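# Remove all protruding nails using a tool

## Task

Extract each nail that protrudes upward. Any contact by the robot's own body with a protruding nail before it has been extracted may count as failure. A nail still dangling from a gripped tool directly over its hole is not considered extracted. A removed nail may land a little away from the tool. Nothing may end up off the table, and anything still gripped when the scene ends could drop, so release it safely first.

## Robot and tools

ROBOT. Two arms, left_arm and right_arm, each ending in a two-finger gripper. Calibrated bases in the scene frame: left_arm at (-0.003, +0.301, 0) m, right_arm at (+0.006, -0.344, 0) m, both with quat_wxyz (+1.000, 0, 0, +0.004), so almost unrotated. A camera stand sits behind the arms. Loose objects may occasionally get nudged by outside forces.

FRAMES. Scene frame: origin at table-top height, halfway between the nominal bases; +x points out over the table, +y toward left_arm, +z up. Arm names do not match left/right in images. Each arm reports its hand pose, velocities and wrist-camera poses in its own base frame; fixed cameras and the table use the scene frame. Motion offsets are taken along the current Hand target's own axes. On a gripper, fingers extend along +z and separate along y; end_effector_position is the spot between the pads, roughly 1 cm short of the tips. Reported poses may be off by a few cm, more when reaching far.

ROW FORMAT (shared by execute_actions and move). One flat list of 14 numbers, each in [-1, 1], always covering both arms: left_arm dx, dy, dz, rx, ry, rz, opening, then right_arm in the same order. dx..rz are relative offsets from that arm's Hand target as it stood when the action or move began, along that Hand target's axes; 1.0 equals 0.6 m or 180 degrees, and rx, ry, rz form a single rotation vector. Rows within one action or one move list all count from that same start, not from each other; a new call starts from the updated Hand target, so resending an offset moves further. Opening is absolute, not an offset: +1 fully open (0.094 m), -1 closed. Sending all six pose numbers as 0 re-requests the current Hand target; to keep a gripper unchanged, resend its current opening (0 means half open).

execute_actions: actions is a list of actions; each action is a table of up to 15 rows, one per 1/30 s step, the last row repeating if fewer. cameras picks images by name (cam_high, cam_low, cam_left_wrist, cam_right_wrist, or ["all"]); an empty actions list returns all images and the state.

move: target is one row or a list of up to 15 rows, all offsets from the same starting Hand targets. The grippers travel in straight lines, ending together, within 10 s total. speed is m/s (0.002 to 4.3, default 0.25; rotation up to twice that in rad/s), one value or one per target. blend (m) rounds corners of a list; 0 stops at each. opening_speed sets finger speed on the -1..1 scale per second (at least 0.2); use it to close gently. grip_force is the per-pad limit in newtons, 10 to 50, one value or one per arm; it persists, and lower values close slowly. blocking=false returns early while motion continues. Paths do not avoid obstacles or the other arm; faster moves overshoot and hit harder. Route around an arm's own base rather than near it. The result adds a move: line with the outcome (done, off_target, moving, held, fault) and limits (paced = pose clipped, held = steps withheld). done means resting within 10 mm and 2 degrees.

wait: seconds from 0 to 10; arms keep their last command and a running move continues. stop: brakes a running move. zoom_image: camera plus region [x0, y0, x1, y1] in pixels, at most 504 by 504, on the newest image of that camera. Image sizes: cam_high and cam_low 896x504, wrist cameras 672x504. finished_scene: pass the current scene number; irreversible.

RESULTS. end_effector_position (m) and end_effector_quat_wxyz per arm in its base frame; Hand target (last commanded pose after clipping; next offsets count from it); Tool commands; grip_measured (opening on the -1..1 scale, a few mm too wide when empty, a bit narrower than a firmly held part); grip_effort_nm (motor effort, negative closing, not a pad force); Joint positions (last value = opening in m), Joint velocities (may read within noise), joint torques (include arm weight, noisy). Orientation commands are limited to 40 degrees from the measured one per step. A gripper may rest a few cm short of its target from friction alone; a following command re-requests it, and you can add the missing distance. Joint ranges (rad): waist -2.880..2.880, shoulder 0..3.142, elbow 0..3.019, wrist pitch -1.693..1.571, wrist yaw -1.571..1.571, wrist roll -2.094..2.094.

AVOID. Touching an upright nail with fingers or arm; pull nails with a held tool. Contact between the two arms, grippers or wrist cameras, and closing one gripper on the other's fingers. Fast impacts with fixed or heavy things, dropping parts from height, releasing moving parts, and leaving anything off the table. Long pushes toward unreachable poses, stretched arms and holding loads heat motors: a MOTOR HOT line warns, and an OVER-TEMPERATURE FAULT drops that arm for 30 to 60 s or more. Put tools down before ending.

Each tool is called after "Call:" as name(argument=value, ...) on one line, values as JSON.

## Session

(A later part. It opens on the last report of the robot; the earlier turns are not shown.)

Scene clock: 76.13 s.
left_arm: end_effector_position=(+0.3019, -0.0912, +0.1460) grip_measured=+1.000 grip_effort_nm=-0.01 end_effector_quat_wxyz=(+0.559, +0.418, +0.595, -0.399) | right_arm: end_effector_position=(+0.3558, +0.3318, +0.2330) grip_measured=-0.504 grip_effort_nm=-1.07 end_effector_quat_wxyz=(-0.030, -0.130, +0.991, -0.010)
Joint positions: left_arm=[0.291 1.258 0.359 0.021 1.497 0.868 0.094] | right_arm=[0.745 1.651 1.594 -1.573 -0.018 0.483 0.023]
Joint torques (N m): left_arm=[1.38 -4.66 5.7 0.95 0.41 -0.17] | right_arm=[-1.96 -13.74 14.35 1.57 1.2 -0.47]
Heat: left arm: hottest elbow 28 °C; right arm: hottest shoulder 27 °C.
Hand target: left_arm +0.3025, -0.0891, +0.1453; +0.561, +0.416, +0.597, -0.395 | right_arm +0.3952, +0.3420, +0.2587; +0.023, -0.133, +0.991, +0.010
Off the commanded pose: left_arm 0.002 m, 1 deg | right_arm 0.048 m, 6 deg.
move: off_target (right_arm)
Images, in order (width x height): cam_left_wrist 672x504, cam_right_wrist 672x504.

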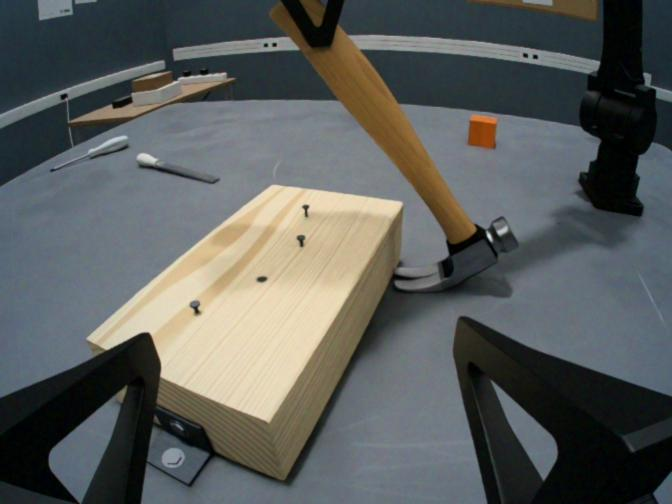

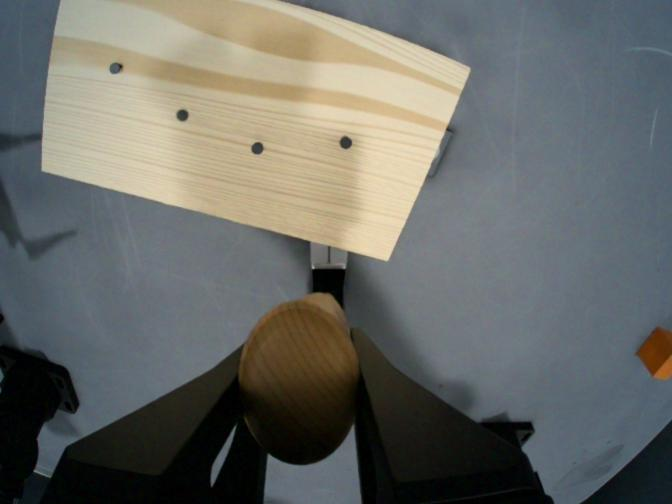

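Call:
move(target=[0,0,0,0,0,0,1,-0.09,-0.02,0.07,0,0,0,-1], speed=0.12)

Call:
move(target=[0,0,0,0,0,0,1,0.12,0.0,-0.19,0,0,0,-1], speed=0.12, cameras=["cam_left_wrist","cam_right_wrist"])

Scene clock: 77.57 s.
left_arm: end_effector_position=(+0.3019, -0.0912, +0.1460) grip_measured=+1.000 grip_effort_nm=0.00 end_effector_quat_wxyz=(+0.559, +0.418, +0.595, -0.399) | right_arm: end_effector_position=(+0.4115, +0.3400, +0.2041) grip_measured=-0.504 grip_effort_nm=-1.07 end_effector_quat_wxyz=(-0.023, -0.122, +0.992, -0.001)
Joint positions: left_arm=[0.291 1.258 0.359 0.021 1.497 0.868 0.094] | right_arm=[0.684 1.77 1.675 -1.515 -0.024 0.438 0.023]
Joint torques (N m): left_arm=[1.44 -4.66 5.7 0.92 0.41 -0.16] | right_arm=[-1.44 -14.92 13.3 1.69 1.25 -0.67]
Heat: left arm: hottest elbow 28 °C; right arm: hottest elbow 28 °C.
Hand target: left_arm +0.3025, -0.0891, +0.1453; +0.561, +0.416, +0.597, -0.395 | right_arm +0.4523, +0.3457, +0.2191; +0.023, -0.133, +0.991, +0.010
Off the commanded pose: left_arm 0.002 m, 1 deg | right_arm 0.044 m, 6 deg.
move: off_target (right_arm)

Scene clock: 79.27 s.
left_arm: end_effector_position=(+0.3019, -0.0912, +0.1460) grip_measured=+1.000 grip_effort_nm=0.00 end_effector_quat_wxyz=(+0.559, +0.418, +0.595, -0.399) | right_arm: end_effector_position=(+0.3771, +0.3192, +0.2857) grip_measured=-0.504 grip_effort_nm=-1.07 end_effector_quat_wxyz=(-0.005, -0.134, +0.991, -0.009)
Joint positions: left_arm=[0.291 1.258 0.359 0.021 1.497 0.868 0.094] | right_arm=[0.707 1.646 1.726 -1.669 0.01 0.438 0.023]
Joint torques (N m): left_arm=[1.38 -4.6 5.68 0.91 0.4 -0.16] | right_arm=[1.08 -17.26 12.98 -0.66 0.09 -0.06]
Heat: left arm: hottest elbow 28 °C; right arm: hottest elbow 28 °C.
Hand target: left_arm +0.3025, -0.0891, +0.1453; +0.561, +0.416, +0.597, -0.395 | right_arm +0.3780, +0.3238, +0.3296; +0.022, -0.133, +0.991, +0.010
Off the commanded pose: left_arm 0.002 m, 1 deg | right_arm 0.044 m, 4 deg.
joint sent to its limit (right arm) — joint 4 (wrist pitch), lower limit. The joint targets still meet the commanded pose.
move: off_target (right_arm)
Images, in order (width x height): cam_left_wrist 672x504, cam_right_wrist 672x504.

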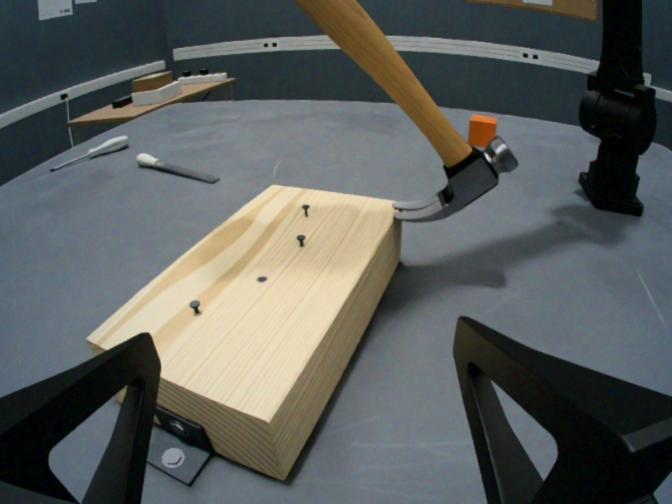

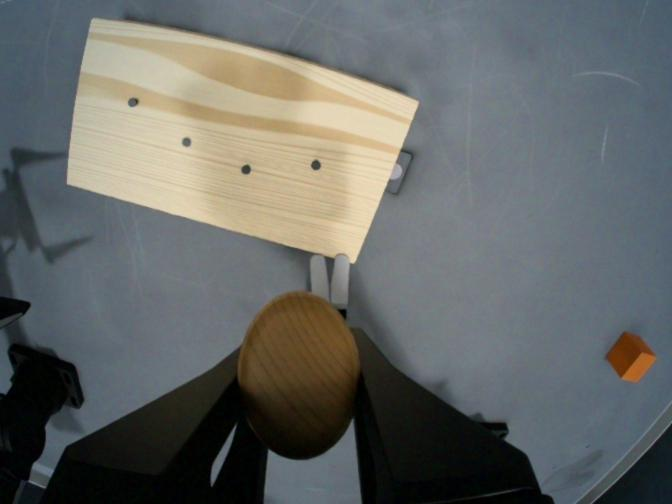

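Call:
move(target=[0,0,0,0,0,0,1,-0.085,0.018,0.0,0,0,0,-1], speed=0.12, cameras=["cam_left_wrist","cam_right_wrist"])

Call:
zoom_image(camera="cam_left_wrist", region=[240, 140, 480, 320])

Scene clock: 80.57 s.
left_arm: end_effector_position=(+0.3019, -0.0912, +0.1460) grip_measured=+1.000 grip_effort_nm=0.00 end_effector_quat_wxyz=(+0.559, +0.418, +0.595, -0.399) | right_arm: end_effector_position=(+0.4056, +0.3423, +0.3133) grip_measured=-0.504 grip_effort_nm=-1.07 end_effector_quat_wxyz=(+0.022, -0.133, +0.991, +0.012)
Joint positions: left_arm=[0.291 1.258 0.359 0.021 1.497 0.868 0.094] | right_arm=[0.703 1.711 1.882 -1.692 0.004 0.437 0.023]
Joint torques (N m): left_arm=[1.49 -4.66 5.7 0.95 0.41 -0.16] | right_arm=[-0.56 -14.21 13.61 0.24 0.26 -0.32]
Heat: left arm: hottest elbow 27 °C; right arm: hottest elbow 29 °C.
Hand target: left_arm +0.3025, -0.0891, +0.1453; +0.561, +0.416, +0.597, -0.395 | right_arm +0.4244, +0.3476, +0.3321; +0.023, -0.133, +0.991, +0.010
Off the commanded pose: left_arm 0.002 m, 1 deg | right_arm 0.027 m, 0 deg.
joint sent to its limit (right arm) — joint 4 (wrist pitch), lower limit. The joint targets are off in orientation, not in position.
move: off_target (right_arm)
Images, in order (width x height): cam_left_wrist 672x504, cam_right_wrist 672x504.

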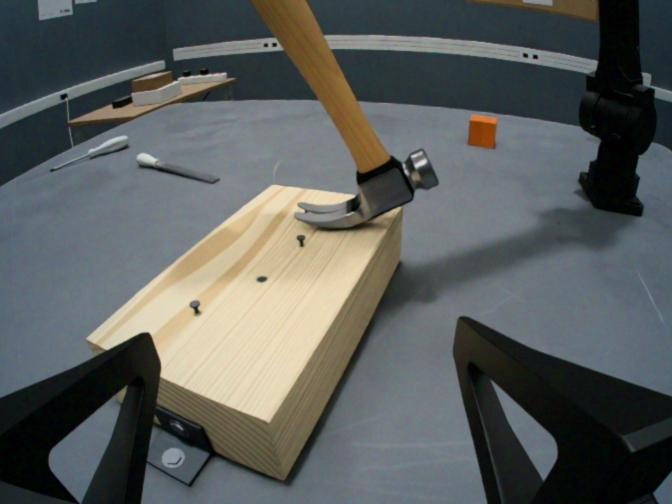

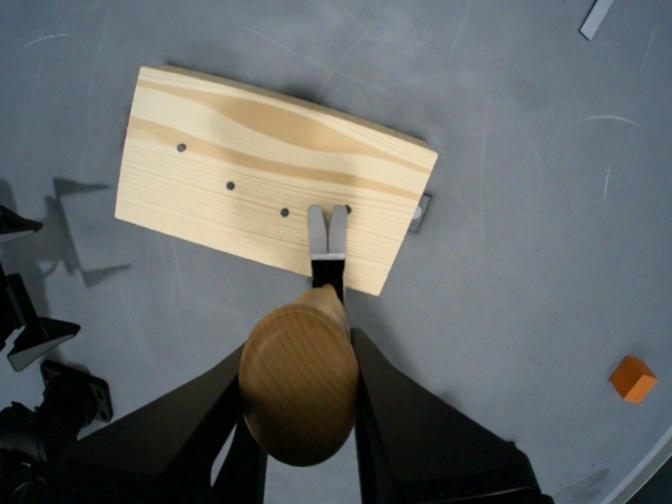

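Scaled by 2.100 from the camera's 672x504 image, which has a finer 960x720 frame.

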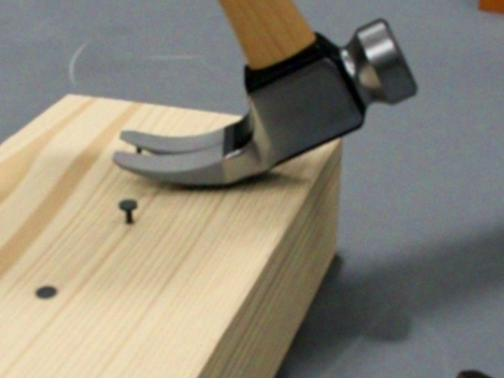

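Call:
move(target=[0,0,0,0,0,0,1,0.065,-0.029,0.0,0,0,0,-1], speed=0.12, cameras=["cam_left_wrist","cam_right_wrist"])

Call:
zoom_image(camera="cam_left_wrist", region=[240, 140, 480, 320])

Scene clock: 81.73 s.
left_arm: end_effector_position=(+0.3019, -0.0912, +0.1460) grip_measured=+1.000 grip_effort_nm=0.00 end_effector_quat_wxyz=(+0.559, +0.418, +0.595, -0.399) | right_arm: end_effector_position=(+0.3961, +0.3299, +0.3095) grip_measured=-0.504 grip_effort_nm=-1.07 end_effector_quat_wxyz=(+0.016, -0.130, +0.991, +0.005)
Joint positions: left_arm=[0.291 1.258 0.359 0.021 1.497 0.868 0.094] | right_arm=[0.698 1.678 1.83 -1.69 0.008 0.436 0.023]
Joint torques (N m): left_arm=[1.32 -4.6 5.71 0.92 0.41 -0.17] | right_arm=[0.15 -18.61 7.87 0.23 0.09 -0.24]
Heat: left arm: hottest elbow 27 °C; right arm: hottest elbow 29 °C.
Hand target: left_arm +0.3025, -0.0891, +0.1453; +0.561, +0.416, +0.597, -0.395 | right_arm +0.3914, +0.3205, +0.3302; +0.023, -0.133, +0.991, +0.010
Off the commanded pose: left_arm 0.002 m, 1 deg | right_arm 0.023 m, 1 deg.
joint sent to its limit (right arm) — joint 4 (wrist pitch), lower limit. The joint targets still meet the commanded pose.
move: off_target (right_arm)
Images, in order (width x height): cam_left_wrist 672x504, cam_right_wrist 672x504.

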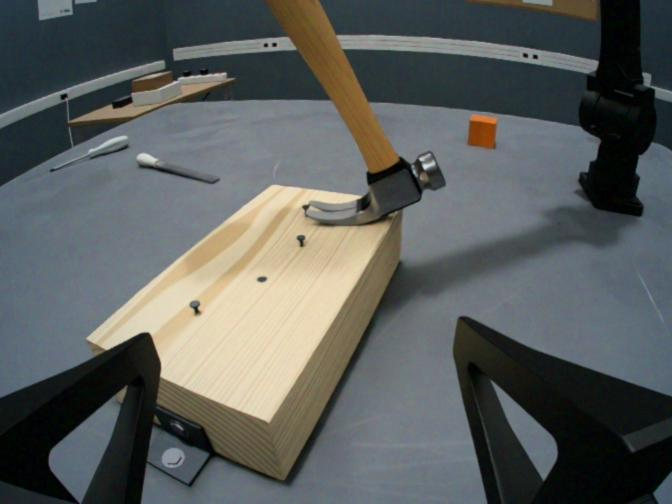

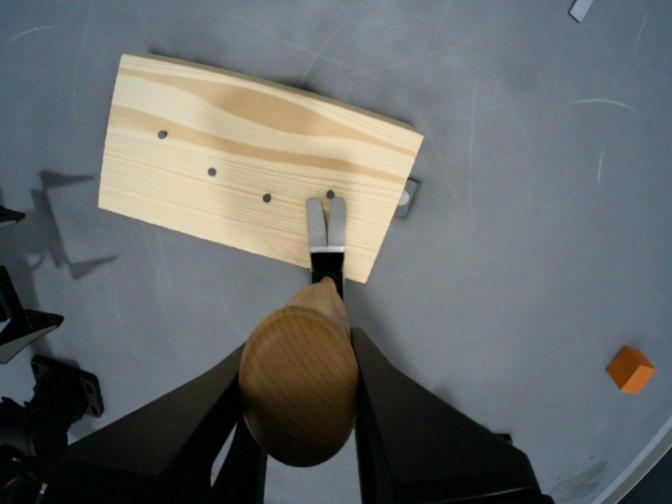

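Scaled by 2.100 from the camera's 672x504 image, which has a finer 960x720 frame.

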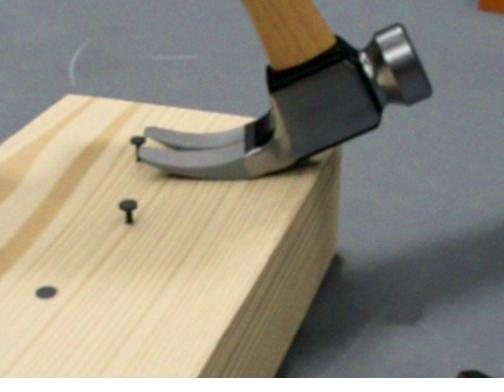

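Call:
move(target=[0,0,0,0,0,0,1,-0.075,-0.008,0.045,0,0,0,-1], speed=0.08, cameras=["cam_left_wrist","cam_right_wrist"])

Call:
zoom_image(camera="cam_left_wrist", region=[240, 140, 480, 320])

Scene clock: 83.20 s.
left_arm: end_effector_position=(+0.3019, -0.0912, +0.1460) grip_measured=+1.000 grip_effort_nm=0.00 end_effector_quat_wxyz=(+0.559, +0.418, +0.595, -0.399) | right_arm: end_effector_position=(+0.4152, +0.3253, +0.3048) grip_measured=-0.504 grip_effort_nm=-1.07 end_effector_quat_wxyz=(+0.012, -0.133, +0.991, +0.012)
Joint positions: left_arm=[0.291 1.258 0.359 0.021 1.497 0.868 0.094] | right_arm=[0.663 1.71 1.859 -1.687 -0.009 0.395 0.023]
Joint torques (N m): left_arm=[1.44 -4.66 5.7 0.92 0.41 -0.16] | right_arm=[-0.38 -13.39 11.95 0.51 0.6 -0.28]
Heat: left arm: hottest elbow 27 °C; right arm: hottest elbow 29 °C.
Hand target: left_arm +0.3025, -0.0891, +0.1453; +0.561, +0.416, +0.597, -0.395 | right_arm +0.4371, +0.3285, +0.3053; +0.023, -0.133, +0.991, +0.010
Off the commanded pose: left_arm 0.002 m, 1 deg | right_arm 0.022 m, 1 deg.
move: off_target (right_arm)
Images, in order (width x height): cam_left_wrist 672x504, cam_right_wrist 672x504.

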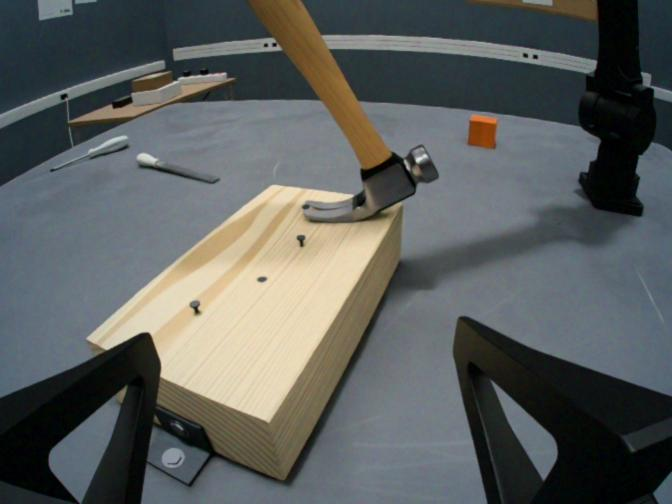

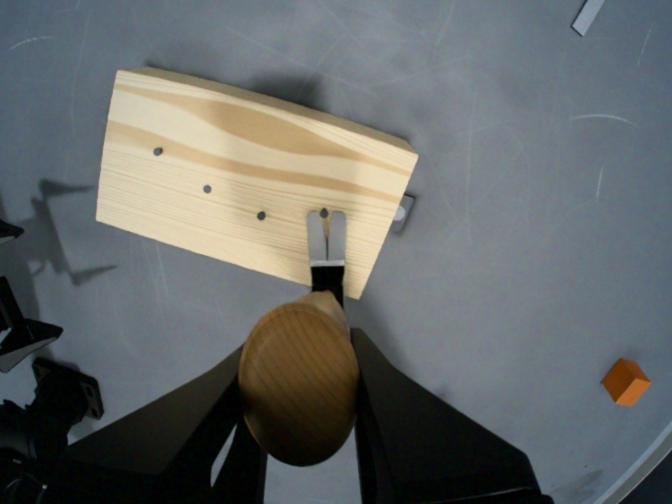

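Scaled by 2.100 from the camera's 672x504 image, which has a finer 960x720 frame.

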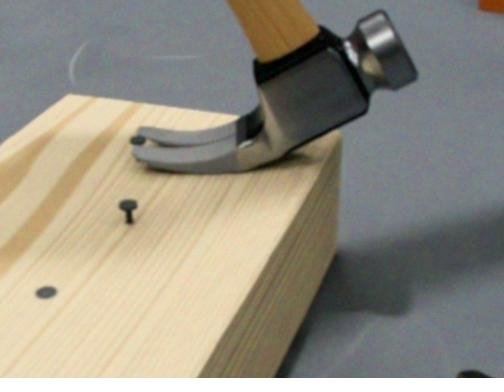

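Call:
move(target=[0,0,0,0,0,0,1,-0.075,0,0.02,0,0,0,-1], speed=0.08, cameras=["cam_left_wrist","cam_right_wrist"])

Call:
zoom_image(camera="cam_left_wrist", region=[240, 140, 480, 320])

Call:
zoom_image(camera="cam_right_wrist", region=[240, 120, 420, 280])

Scene clock: 85.73 s.
left_arm: end_effector_position=(+0.3019, -0.0912, +0.1460) grip_measured=+1.000 grip_effort_nm=0.00 end_effector_quat_wxyz=(+0.559, +0.418, +0.595, -0.399) | right_arm: end_effector_position=(+0.4615, +0.3380, +0.2925) grip_measured=-0.504 grip_effort_nm=-1.07 end_effector_quat_wxyz=(+0.016, -0.132, +0.991, +0.013)
Joint positions: left_arm=[0.291 1.258 0.359 0.021 1.497 0.868 0.094] | right_arm=[0.631 1.832 1.993 -1.692 -0.007 0.367 0.023]
Joint torques (N m): left_arm=[1.38 -4.54 5.68 0.91 0.41 -0.16] | right_arm=[-0.32 -14.97 12.46 0.27 0.5 -0.36]
Heat: left arm: hottest elbow 27 °C; right arm: hottest elbow 29 °C.
Hand target: left_arm +0.3025, -0.0891, +0.1453; +0.561, +0.416, +0.597, -0.395 | right_arm +0.4810, +0.3407, +0.2953; +0.023, -0.133, +0.991, +0.010
Off the commanded pose: left_arm 0.002 m, 1 deg | right_arm 0.020 m, 1 deg.
joint sent to its limit (right arm) — joint 4 (wrist pitch), lower limit. The joint targets still meet the commanded pose.
move: off_target (right_arm)
Images, in order (width x height): cam_left_wrist 672x504, cam_right_wrist 672x504.

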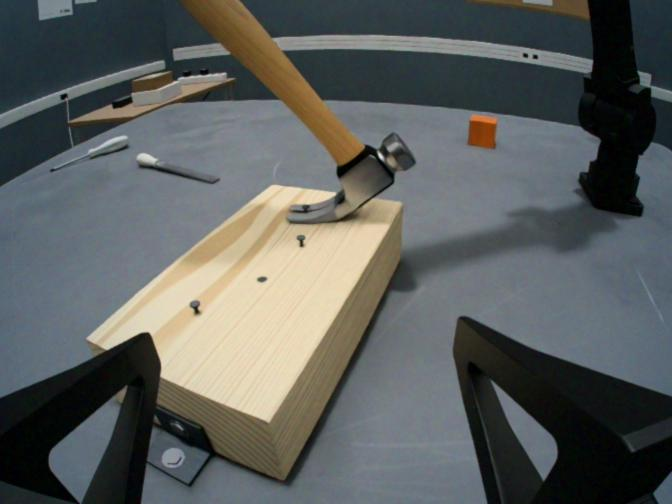

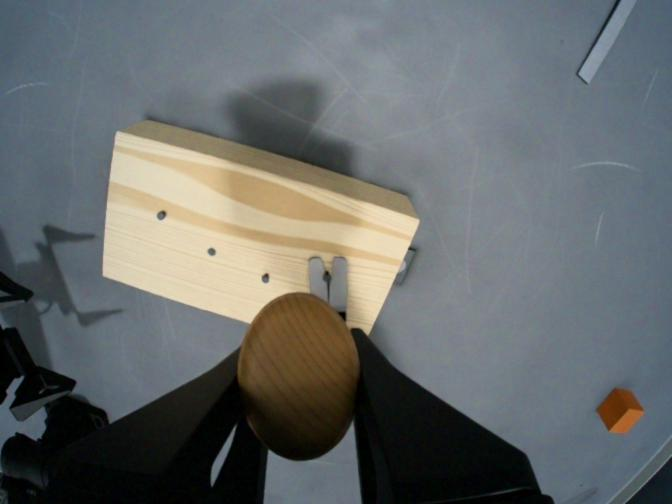

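Scaled by 2.100 from the camera's 672x504 image, which has a finer 960x720 frame.

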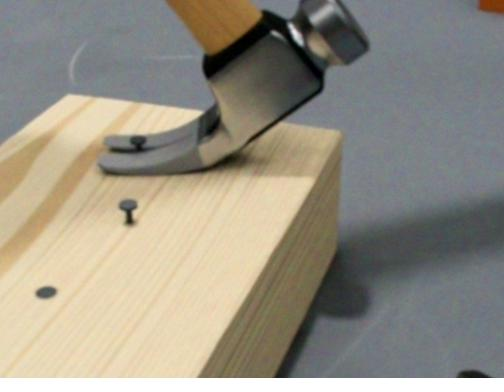

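Scaled by 2.800 from the camera's 672x504 image, which has a finer 960x720 frame.

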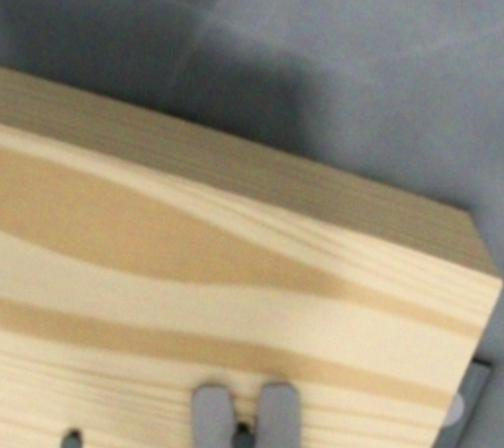

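Call:
move(target=[0,0,0,0,0,0,1,-0.04,0,0.008,0,0,0,-1], speed=0.08, cameras=["cam_left_wrist","cam_right_wrist"])

Call:
zoom_image(camera="cam_left_wrist", region=[240, 140, 480, 320])

Scene clock: 86.80 s.
left_arm: end_effector_position=(+0.3019, -0.0912, +0.1460) grip_measured=+1.000 grip_effort_nm=0.00 end_effector_quat_wxyz=(+0.559, +0.418, +0.595, -0.399) | right_arm: end_effector_position=(+0.4837, +0.3452, +0.2853) grip_measured=-0.504 grip_effort_nm=-1.07 end_effector_quat_wxyz=(+0.020, -0.132, +0.991, +0.014)
Joint positions: left_arm=[0.291 1.258 0.359 0.021 1.497 0.868 0.094] | right_arm=[0.619 1.891 2.061 -1.692 -0.005 0.355 0.023]
Joint torques (N m): left_arm=[1.44 -4.54 5.68 0.91 0.41 -0.16] | right_arm=[-0.26 -15.79 13 0.31 0.37 -0.35]
Heat: left arm: hottest elbow 27 °C; right arm: hottest elbow 30 °C.
Hand target: left_arm +0.3025, -0.0891, +0.1453; +0.561, +0.416, +0.597, -0.395 | right_arm +0.5043, +0.3473, +0.2919; +0.023, -0.133, +0.991, +0.010
Off the commanded pose: left_arm 0.002 m, 1 deg | right_arm 0.022 m, 1 deg.
joint sent to its limit (right arm) — joint 4 (wrist pitch), lower limit. The joint targets still meet the commanded pose.
move: off_target (right_arm)
Images, in order (width x height): cam_left_wrist 672x504, cam_right_wrist 672x504.

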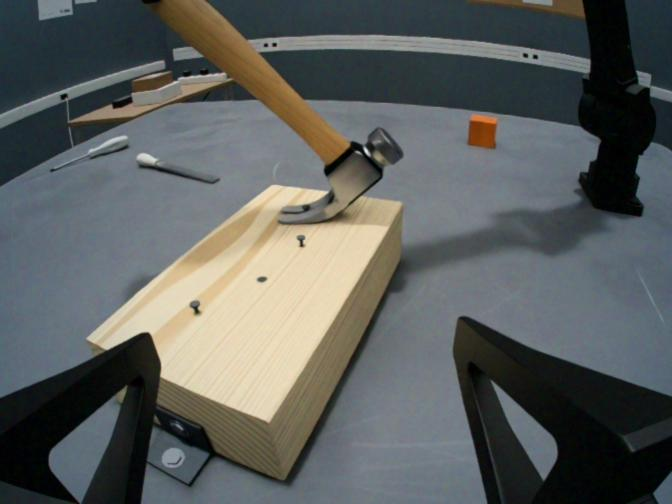

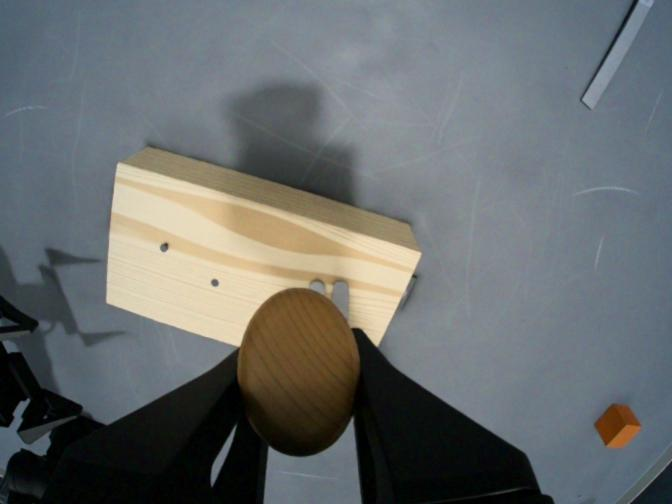

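Scaled by 2.100 from the camera's 672x504 image, which has a finer 960x720 frame.

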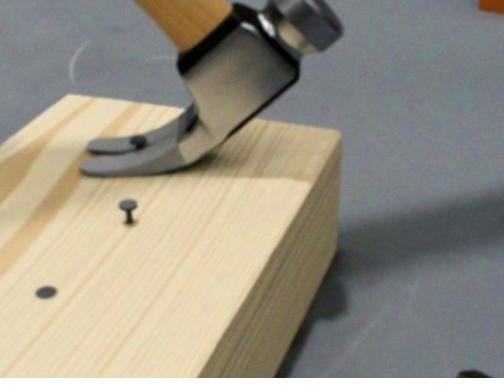

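Call:
move(target=[0,0,0,0,0,0,1,0.112,0,-0.025,0,-0.055,0,-1], speed=0.1, cameras=["cam_left_wrist"])

Call:
zoom_image(camera="cam_left_wrist", region=[240, 140, 480, 320])

Scene clock: 88.40 s.
left_arm: end_effector_position=(+0.3019, -0.0912, +0.1460) grip_measured=+1.000 grip_effort_nm=0.00 end_effector_quat_wxyz=(+0.559, +0.418, +0.595, -0.399) | right_arm: end_effector_position=(+0.4450, +0.3344, +0.3011) grip_measured=-0.504 grip_effort_nm=-1.07 end_effector_quat_wxyz=(+0.108, -0.133, +0.985, +0.025)
Joint positions: left_arm=[0.291 1.258 0.359 0.021 1.497 0.868 0.094] | right_arm=[0.666 1.664 1.774 -1.469 0.065 0.391 0.023]
Joint torques (N m): left_arm=[1.49 -4.66 5.71 0.92 0.41 -0.17] | right_arm=[0.56 -17.03 7.08 0.47 0.45 -0.11]
Heat: left arm: hottest elbow 27 °C; right arm: hottest elbow 30 °C.
Hand target: left_arm +0.3025, -0.0891, +0.1453; +0.561, +0.416, +0.597, -0.395 | right_arm +0.4390, +0.3291, +0.3035; +0.108, -0.132, +0.985, +0.022
Off the commanded pose: left_arm 0.002 m, 1 deg | right_arm 0.008 m, 0 deg.
move: done
Images, in order (width x height): cam_left_wrist 672x504.

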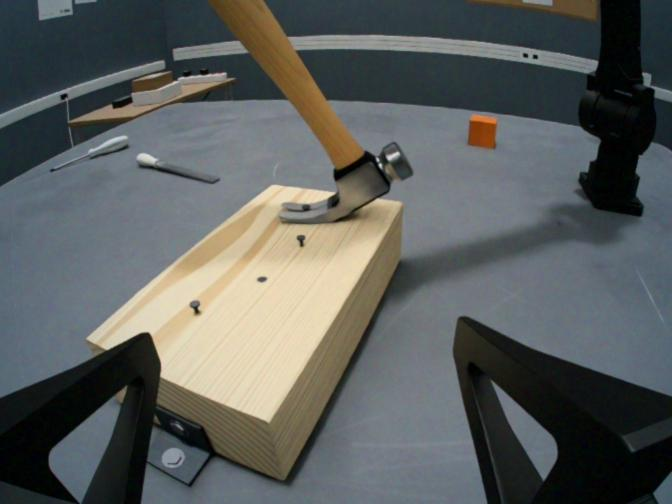

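Scaled by 2.100 from the camera's 672x504 image, which has a finer 960x720 frame.

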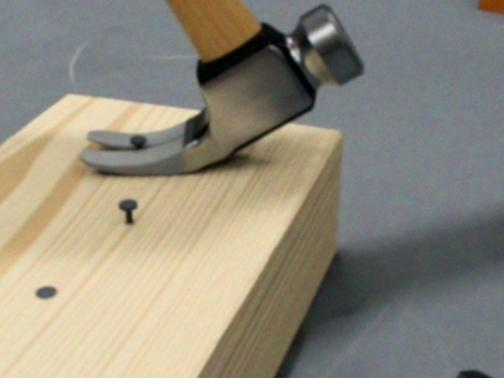

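Call:
move(target=[[0,0,0,0,0,0,1,0.07,0,-0.010,0,-0.067,0,-1],[0,0,0,0,0,0,1,0.142,0,-0.01,0,-0.125,0,-1]], speed=0.07, blend=0.005, cameras=["cam_left_wrist"])

Call:
zoom_image(camera="cam_left_wrist", region=[240, 140, 480, 320])

Scene clock: 91.93 s.
left_arm: end_effector_position=(+0.3019, -0.0912, +0.1460) grip_measured=+1.000 grip_effort_nm=0.00 end_effector_quat_wxyz=(+0.559, +0.418, +0.595, -0.399) | right_arm: end_effector_position=(+0.4002, +0.3229, +0.3104) grip_measured=-0.504 grip_effort_nm=-1.07 end_effector_quat_wxyz=(+0.338, -0.118, +0.932, +0.058)
Joint positions: left_arm=[0.291 1.258 0.359 0.021 1.497 0.868 0.094] | right_arm=[0.782 1.301 1.273 -0.903 0.305 0.427 0.023]
Joint torques (N m): left_arm=[1.49 -4.66 5.67 0.94 0.41 -0.16] | right_arm=[3.78 -14.27 3.93 -1.88 -0.09 0.29]
Heat: left arm: hottest elbow 27 °C; right arm: hottest elbow 29 °C.
Hand target: left_arm +0.3025, -0.0891, +0.1453; +0.561, +0.416, +0.597, -0.395 | right_arm +0.3574, +0.3069, +0.2907; +0.298, -0.125, +0.945, +0.047
Off the commanded pose: left_arm 0.002 m, 1 deg | right_arm 0.050 m, 5 deg.
move: off_target (right_arm)
Images, in order (width x height): cam_left_wrist 672x504.

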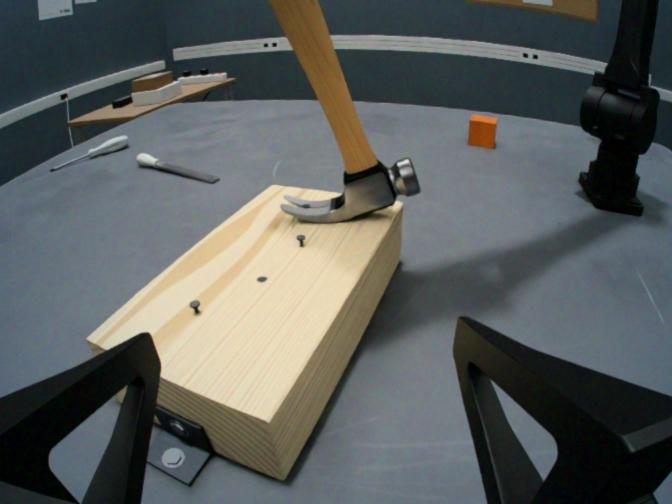

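Scaled by 2.100 from the camera's 672x504 image, which has a finer 960x720 frame.

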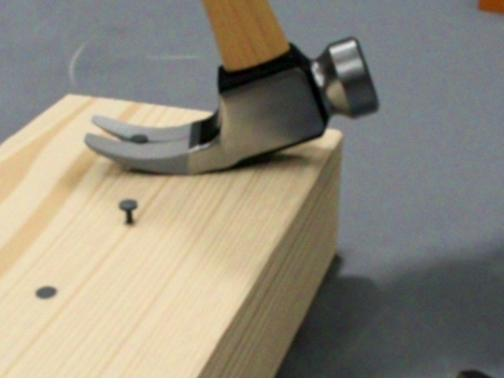

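Call:
move(target=[0,0,0,0,0,0,1,0.038,0,-0.047,0,-0.02,0,-1], speed=0.05, cameras=["cam_left_wrist"])

Call:
zoom_image(camera="cam_left_wrist", region=[240, 140, 480, 320])

Scene clock: 93.47 s.
left_arm: end_effector_position=(+0.3019, -0.0912, +0.1460) grip_measured=+1.000 grip_effort_nm=0.00 end_effector_quat_wxyz=(+0.559, +0.418, +0.595, -0.399) | right_arm: end_effector_position=(+0.3858, +0.3173, +0.3130) grip_measured=-0.504 grip_effort_nm=-1.07 end_effector_quat_wxyz=(+0.368, -0.108, +0.922, +0.059)
Joint positions: left_arm=[0.291 1.258 0.359 0.021 1.497 0.868 0.094] | right_arm=[0.813 1.241 1.202 -0.844 0.362 0.449 0.023]
Joint torques (N m): left_arm=[1.44 -4.6 5.68 0.95 0.41 -0.16] | right_arm=[5.36 -16.56 3.48 -3.12 0.07 0.4]
Heat: left arm: hottest elbow 27 °C; right arm: hottest elbow 29 °C.
Hand target: left_arm +0.3025, -0.0891, +0.1453; +0.561, +0.416, +0.597, -0.395 | right_arm +0.3238, +0.2976, +0.3007; +0.328, -0.124, +0.935, +0.051
Off the commanded pose: left_arm 0.002 m, 1 deg | right_arm 0.066 m, 5 deg.
move: off_target (right_arm)
Images, in order (width x height): cam_left_wrist 672x504.

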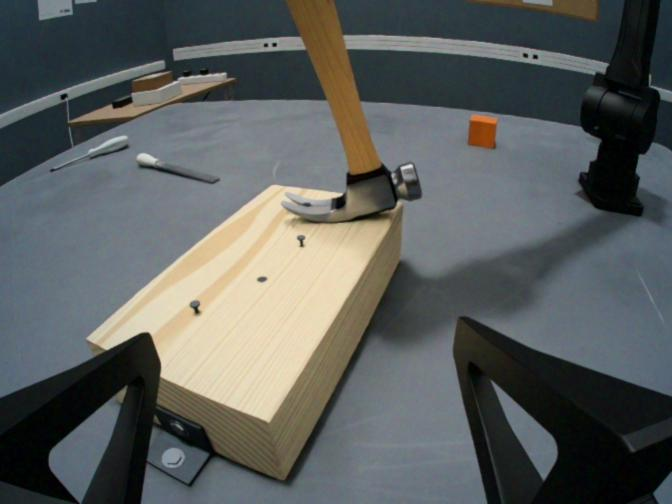

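Scaled by 2.100 from the camera's 672x504 image, which has a finer 960x720 frame.

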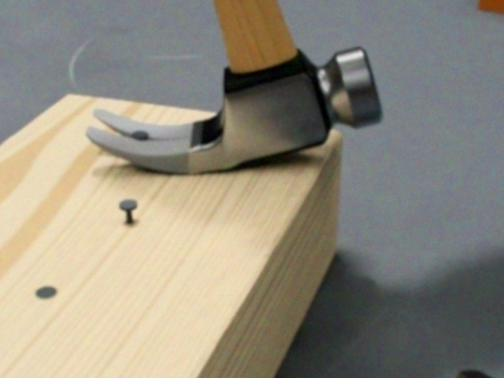

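Call:
move(target=[0,0,0,0,0,0,1,0.045,0,-0.035,0,-0.03,0,-1], speed=0.04, cameras=["cam_left_wrist"])

Call:
zoom_image(camera="cam_left_wrist", region=[240, 140, 480, 320])

Scene clock: 96.30 s.
left_arm: end_effector_position=(+0.3019, -0.0912, +0.1460) grip_measured=+1.000 grip_effort_nm=0.00 end_effector_quat_wxyz=(+0.559, +0.418, +0.595, -0.399) | right_arm: end_effector_position=(+0.2998, +0.2934, +0.3166) grip_measured=-0.504 grip_effort_nm=-1.07 end_effector_quat_wxyz=(+0.390, -0.113, +0.911, +0.069)
Joint positions: left_arm=[0.291 1.258 0.359 0.021 1.497 0.868 0.094] | right_arm=[0.963 1.024 1.033 -0.883 0.465 0.545 0.023]
Joint torques (N m): left_arm=[1.44 -4.6 5.71 0.92 0.41 -0.16] | right_arm=[1.79 -6.53 7.25 0.08 0.14 -0.05]
Heat: left arm: hottest elbow 27 °C; right arm: hottest elbow 29 °C.
Hand target: left_arm +0.3025, -0.0891, +0.1453; +0.561, +0.416, +0.597, -0.395 | right_arm +0.2908, +0.2885, +0.3002; +0.371, -0.121, +0.919, +0.056
Off the commanded pose: left_arm 0.002 m, 1 deg | right_arm 0.019 m, 3 deg.
move: off_target (right_arm)
Images, in order (width x height): cam_left_wrist 672x504.

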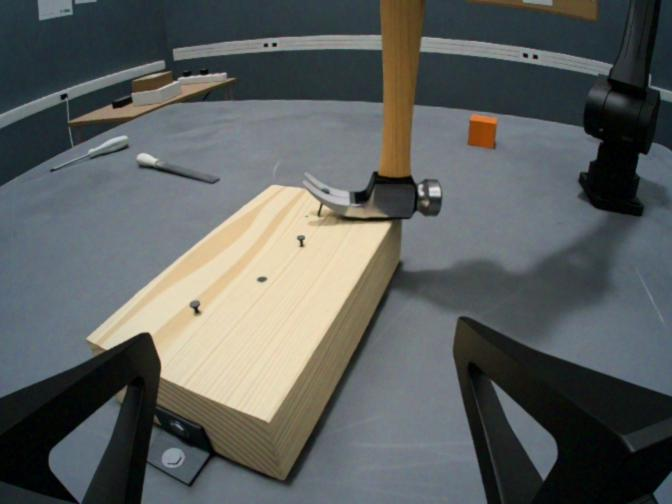

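Scaled by 2.100 from the camera's 672x504 image, which has a finer 960x720 frame.

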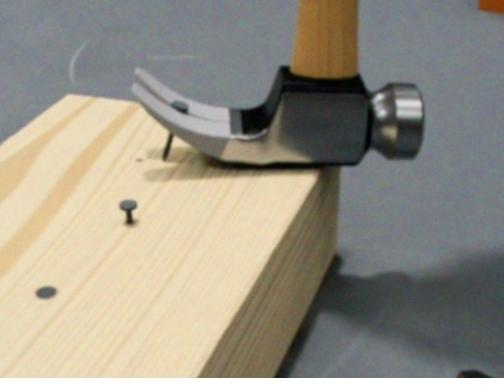

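Call:
move(target=[[0,0,0,0,0,0,1,-0.034,0,-0.037,0,0,0,-1],[0,0,0,0,0,0,1,0.025,0,-0.11,0,0,0,-1],[0,0,0,0,0,0,1,-0.01,0,-0.08,0,0.2,0,-1]], speed=0.12, blend=0.01, cameras=["cam_left_wrist","cam_right_wrist","cam_low"])

Scene clock: 100.60 s.
left_arm: end_effector_position=(+0.3019, -0.0912, +0.1460) grip_measured=+1.000 grip_effort_nm=0.00 end_effector_quat_wxyz=(+0.559, +0.418, +0.595, -0.399) | right_arm: end_effector_position=(+0.2542, +0.2728, +0.3097) grip_measured=-0.504 grip_effort_nm=-1.07 end_effector_quat_wxyz=(+0.054, -0.129, +0.990, -0.002)
Joint positions: left_arm=[0.291 1.258 0.359 0.021 1.497 0.868 0.094] | right_arm=[0.856 1.268 1.384 -1.608 0.074 0.595 0.023]
Joint torques (N m): left_arm=[1.38 -4.6 5.68 0.92 0.4 -0.15] | right_arm=[-0.15 -8.82 13.76 -0.46 -0.04 -0.33]
Heat: left arm: hottest elbow 27 °C; right arm: hottest elbow 30 °C.
Hand target: left_arm +0.3025, -0.0891, +0.1453; +0.561, +0.416, +0.597, -0.395 | right_arm +0.2629, +0.2803, +0.3389; +0.069, -0.133, +0.989, +0.016
Off the commanded pose: left_arm 0.002 m, 1 deg | right_arm 0.031 m, 3 deg.
move: off_target (right_arm)
Images, in order (width x height): cam_low 896x504, cam_left_wrist 672x504, cam_right_wrist 672x504.

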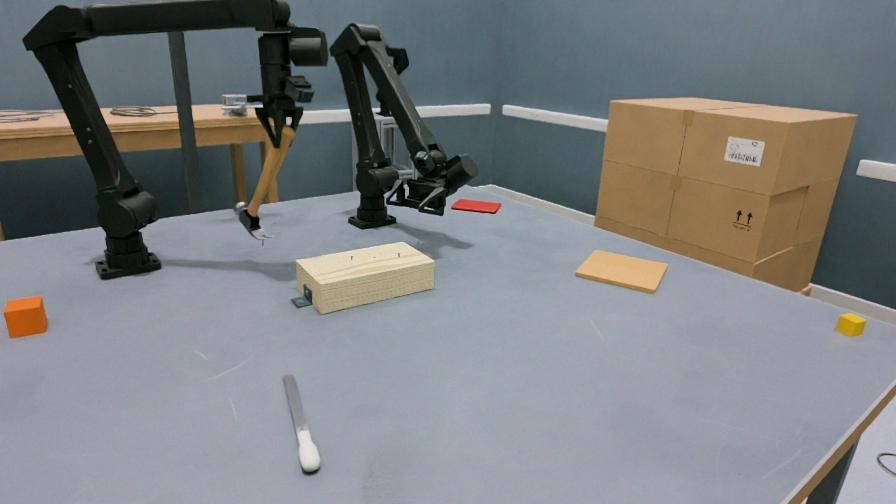

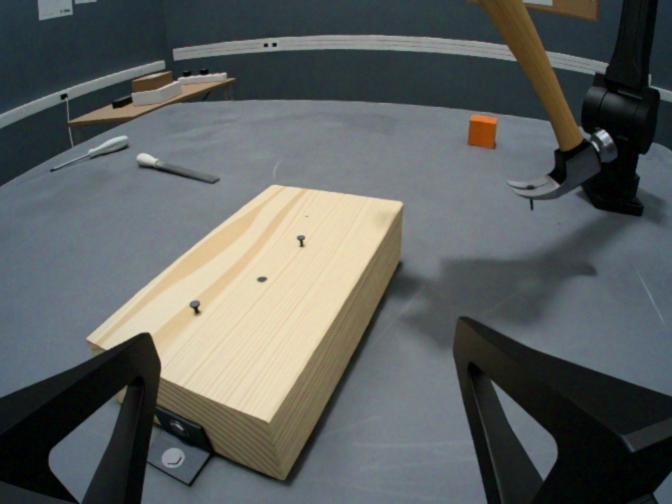

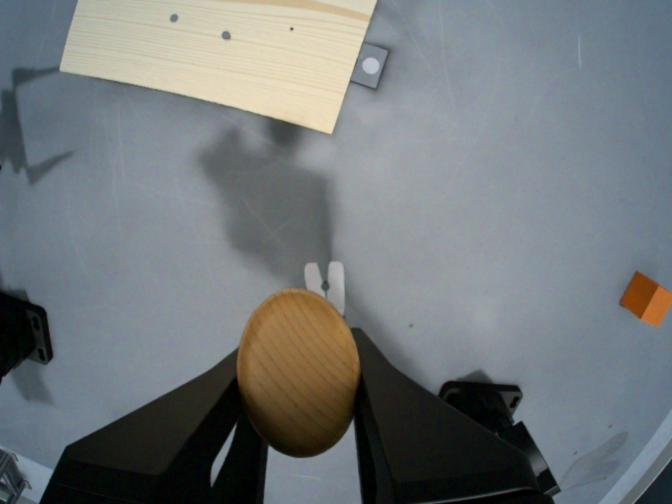

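Call:
move(target=[0,0,0,0,0,0,1,0,0,0.1,0,0,0,-1], speed=0.12, cameras=["cam_left_wrist","cam_low"])

Call:
zoom_image(camera="cam_left_wrist", region=[440, 140, 640, 290])

Scene clock: 101.93 s.
left_arm: end_effector_position=(+0.3019, -0.0912, +0.1460) grip_measured=+1.000 grip_effort_nm=-0.01 end_effector_quat_wxyz=(+0.559, +0.418, +0.595, -0.399) | right_arm: end_effector_position=(+0.2680, +0.2831, +0.2750) grip_measured=-0.504 grip_effort_nm=-1.07 end_effector_quat_wxyz=(+0.066, -0.129, +0.989, +0.010)
Joint positions: left_arm=[0.291 1.258 0.359 0.021 1.497 0.868 0.094] | right_arm=[0.846 1.284 1.305 -1.48 0.072 0.583 0.023]
Joint torques (N m): left_arm=[1.32 -4.6 5.7 0.92 0.41 -0.16] | right_arm=[0.15 -9.41 8.81 0.57 -0.08 -0.35]
Heat: left arm: hottest elbow 27 °C; right arm: hottest elbow 30 °C.
Hand target: left_arm +0.3025, -0.0891, +0.1453; +0.561, +0.416, +0.597, -0.395 | right_arm +0.2709, +0.2833, +0.2795; +0.069, -0.133, +0.989, +0.016
Off the commanded pose: left_arm 0.002 m, 1 deg | right_arm 0.005 m, 1 deg.
move: done
Images, in order (width x height): cam_low 896x504, cam_left_wrist 672x504.

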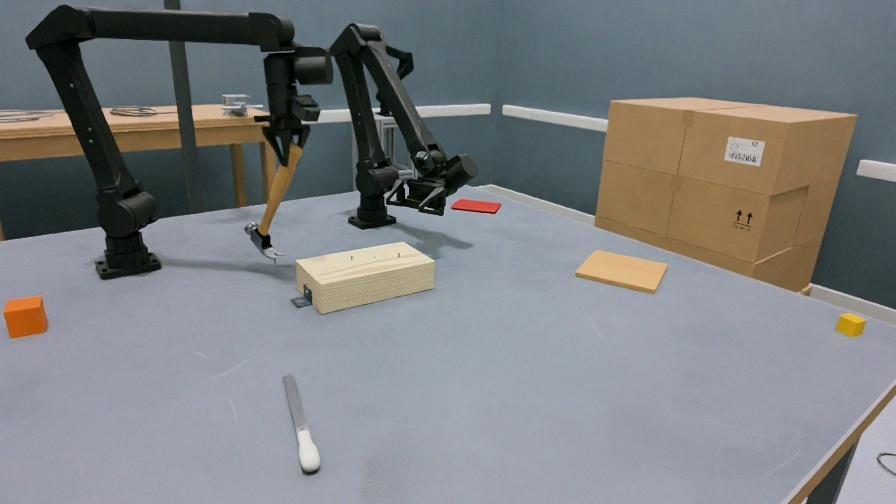

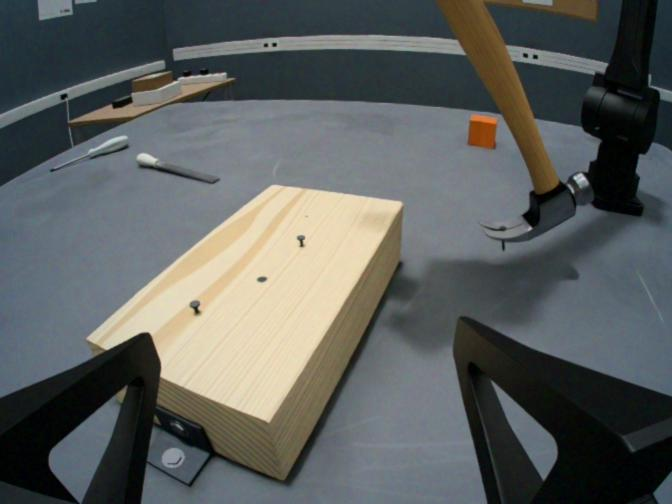

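Scaled by 2.520 from the camera's 672x504 image, which has a finer 960x720 frame.

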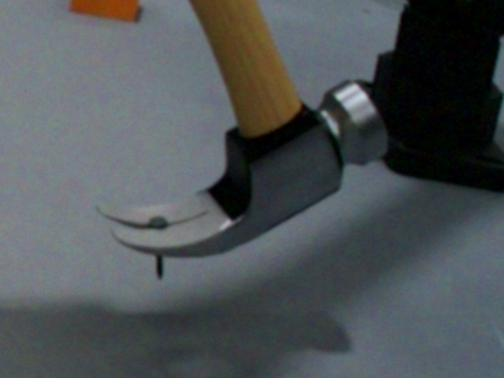

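Call:
move(target=[[0,0,0,0,0,0,1,0,0,0.06,0,0,0,-1],[0,0,0,0,0,0,1,0.09,0,0.07,0,0,0,-1]], speed=0.08, cameras=["cam_left_wrist","cam_low"])

Call:
zoom_image(camera="cam_left_wrist", region=[440, 140, 640, 290])

Scene clock: 104.33 s.
left_arm: end_effector_position=(+0.3019, -0.0912, +0.1460) grip_measured=+1.000 grip_effort_nm=-0.01 end_effector_quat_wxyz=(+0.559, +0.418, +0.595, -0.399) | right_arm: end_effector_position=(+0.2352, +0.2728, +0.2356) grip_measured=-0.504 grip_effort_nm=-1.07 end_effector_quat_wxyz=(+0.080, -0.137, +0.987, +0.015)
Joint positions: left_arm=[0.291 1.258 0.359 0.021 1.497 0.868 0.094] | right_arm=[0.903 1.192 1.122 -1.363 0.089 0.622 0.023]
Joint torques (N m): left_arm=[1.38 -4.66 5.7 0.92 0.41 -0.16] | right_arm=[1.26 -9.35 6.69 0.17 -0.33 0.14]
Heat: left arm: hottest elbow 27 °C; right arm: hottest elbow 30 °C.
Hand target: left_arm +0.3025, -0.0891, +0.1453; +0.561, +0.416, +0.597, -0.395 | right_arm +0.2249, +0.2714, +0.2303; +0.069, -0.133, +0.989, +0.016
Off the commanded pose: left_arm 0.002 m, 1 deg | right_arm 0.012 m, 1 deg.
move: off_target (right_arm)
Images, in order (width x height): cam_low 896x504, cam_left_wrist 672x504.

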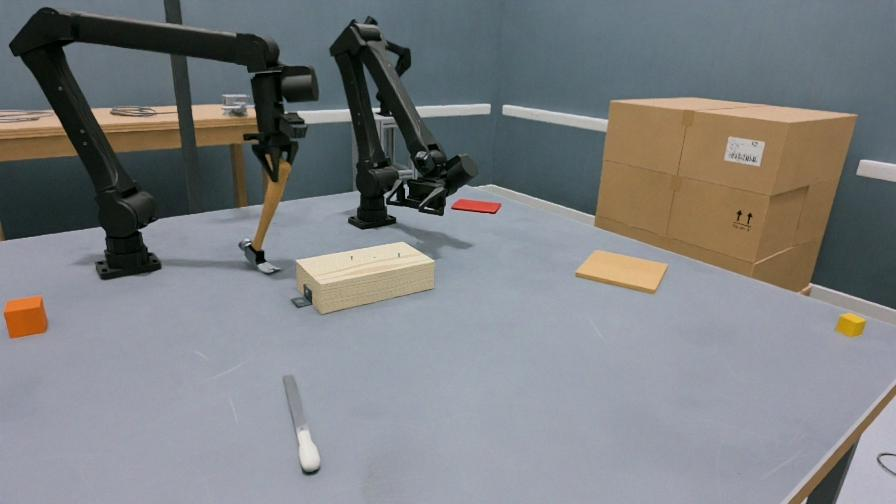

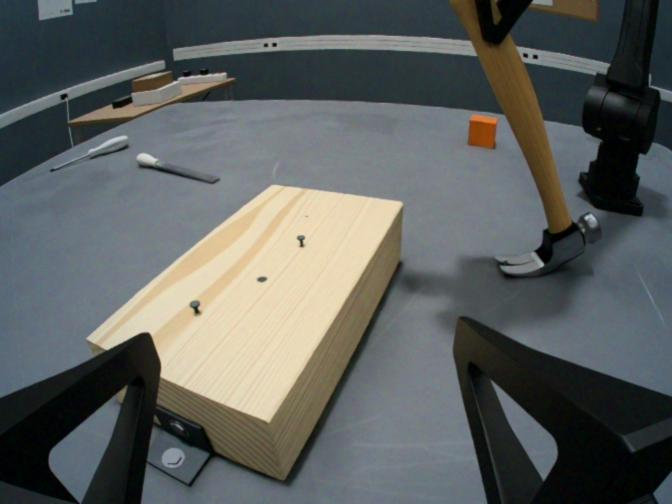

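Scaled by 2.520 from the camera's 672x504 image, which has a finer 960x720 frame.

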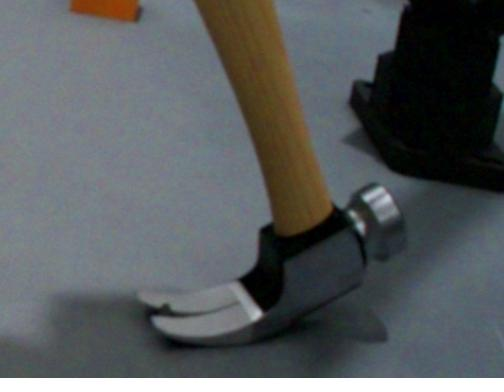

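Call:
move(target=[0,0,0,0,0,0,1,0.06,0,-0.015,0,0,0,-1], speed=0.08, cameras=["cam_left_wrist","cam_right_wrist"])

Call:
zoom_image(camera="cam_left_wrist", region=[440, 170, 640, 320])

Scene clock: 105.67 s.
left_arm: end_effector_position=(+0.3019, -0.0912, +0.1460) grip_measured=+1.000 grip_effort_nm=-0.01 end_effector_quat_wxyz=(+0.559, +0.418, +0.595, -0.399) | right_arm: end_effector_position=(+0.2005, +0.2670, +0.2358) grip_measured=-0.504 grip_effort_nm=-1.07 end_effector_quat_wxyz=(+0.082, -0.136, +0.987, +0.019)
Joint positions: left_arm=[0.291 1.258 0.359 0.021 1.497 0.868 0.094] | right_arm=[0.978 1.121 1.067 -1.38 0.097 0.697 0.023]
Joint torques (N m): left_arm=[1.38 -4.66 5.72 0.9 0.4 -0.16] | right_arm=[1.73 -8.06 7.1 -0.32 -0.27 0.11]
Heat: left arm: hottest elbow 27 °C; right arm: hottest elbow 30 °C.
Hand target: left_arm +0.3025, -0.0891, +0.1453; +0.561, +0.416, +0.597, -0.395 | right_arm +0.1893, +0.2616, +0.2341; +0.069, -0.133, +0.989, +0.016
Off the commanded pose: left_arm 0.002 m, 1 deg | right_arm 0.012 m, 1 deg.
move: off_target (right_arm)
Images, in order (width x height): cam_left_wrist 672x504, cam_right_wrist 672x504.

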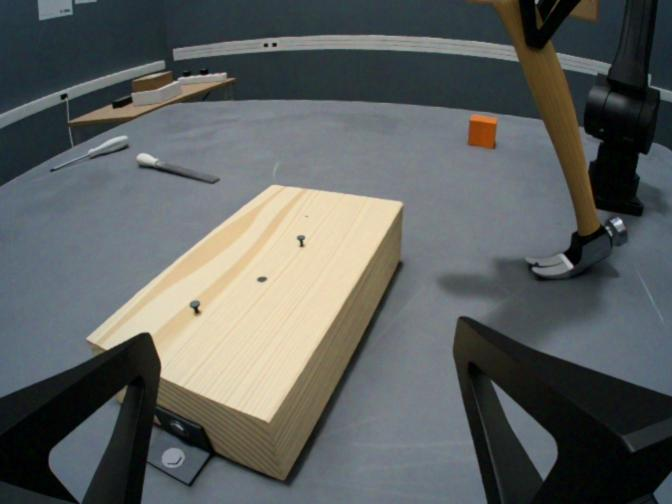

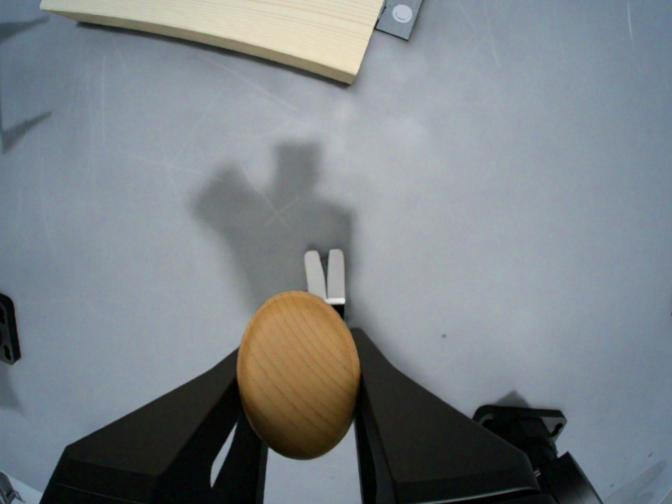

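Scaled by 2.520 from the camera's 672x504 image, which has a finer 960x720 frame.

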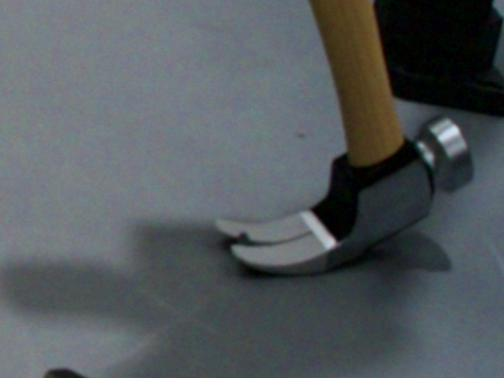

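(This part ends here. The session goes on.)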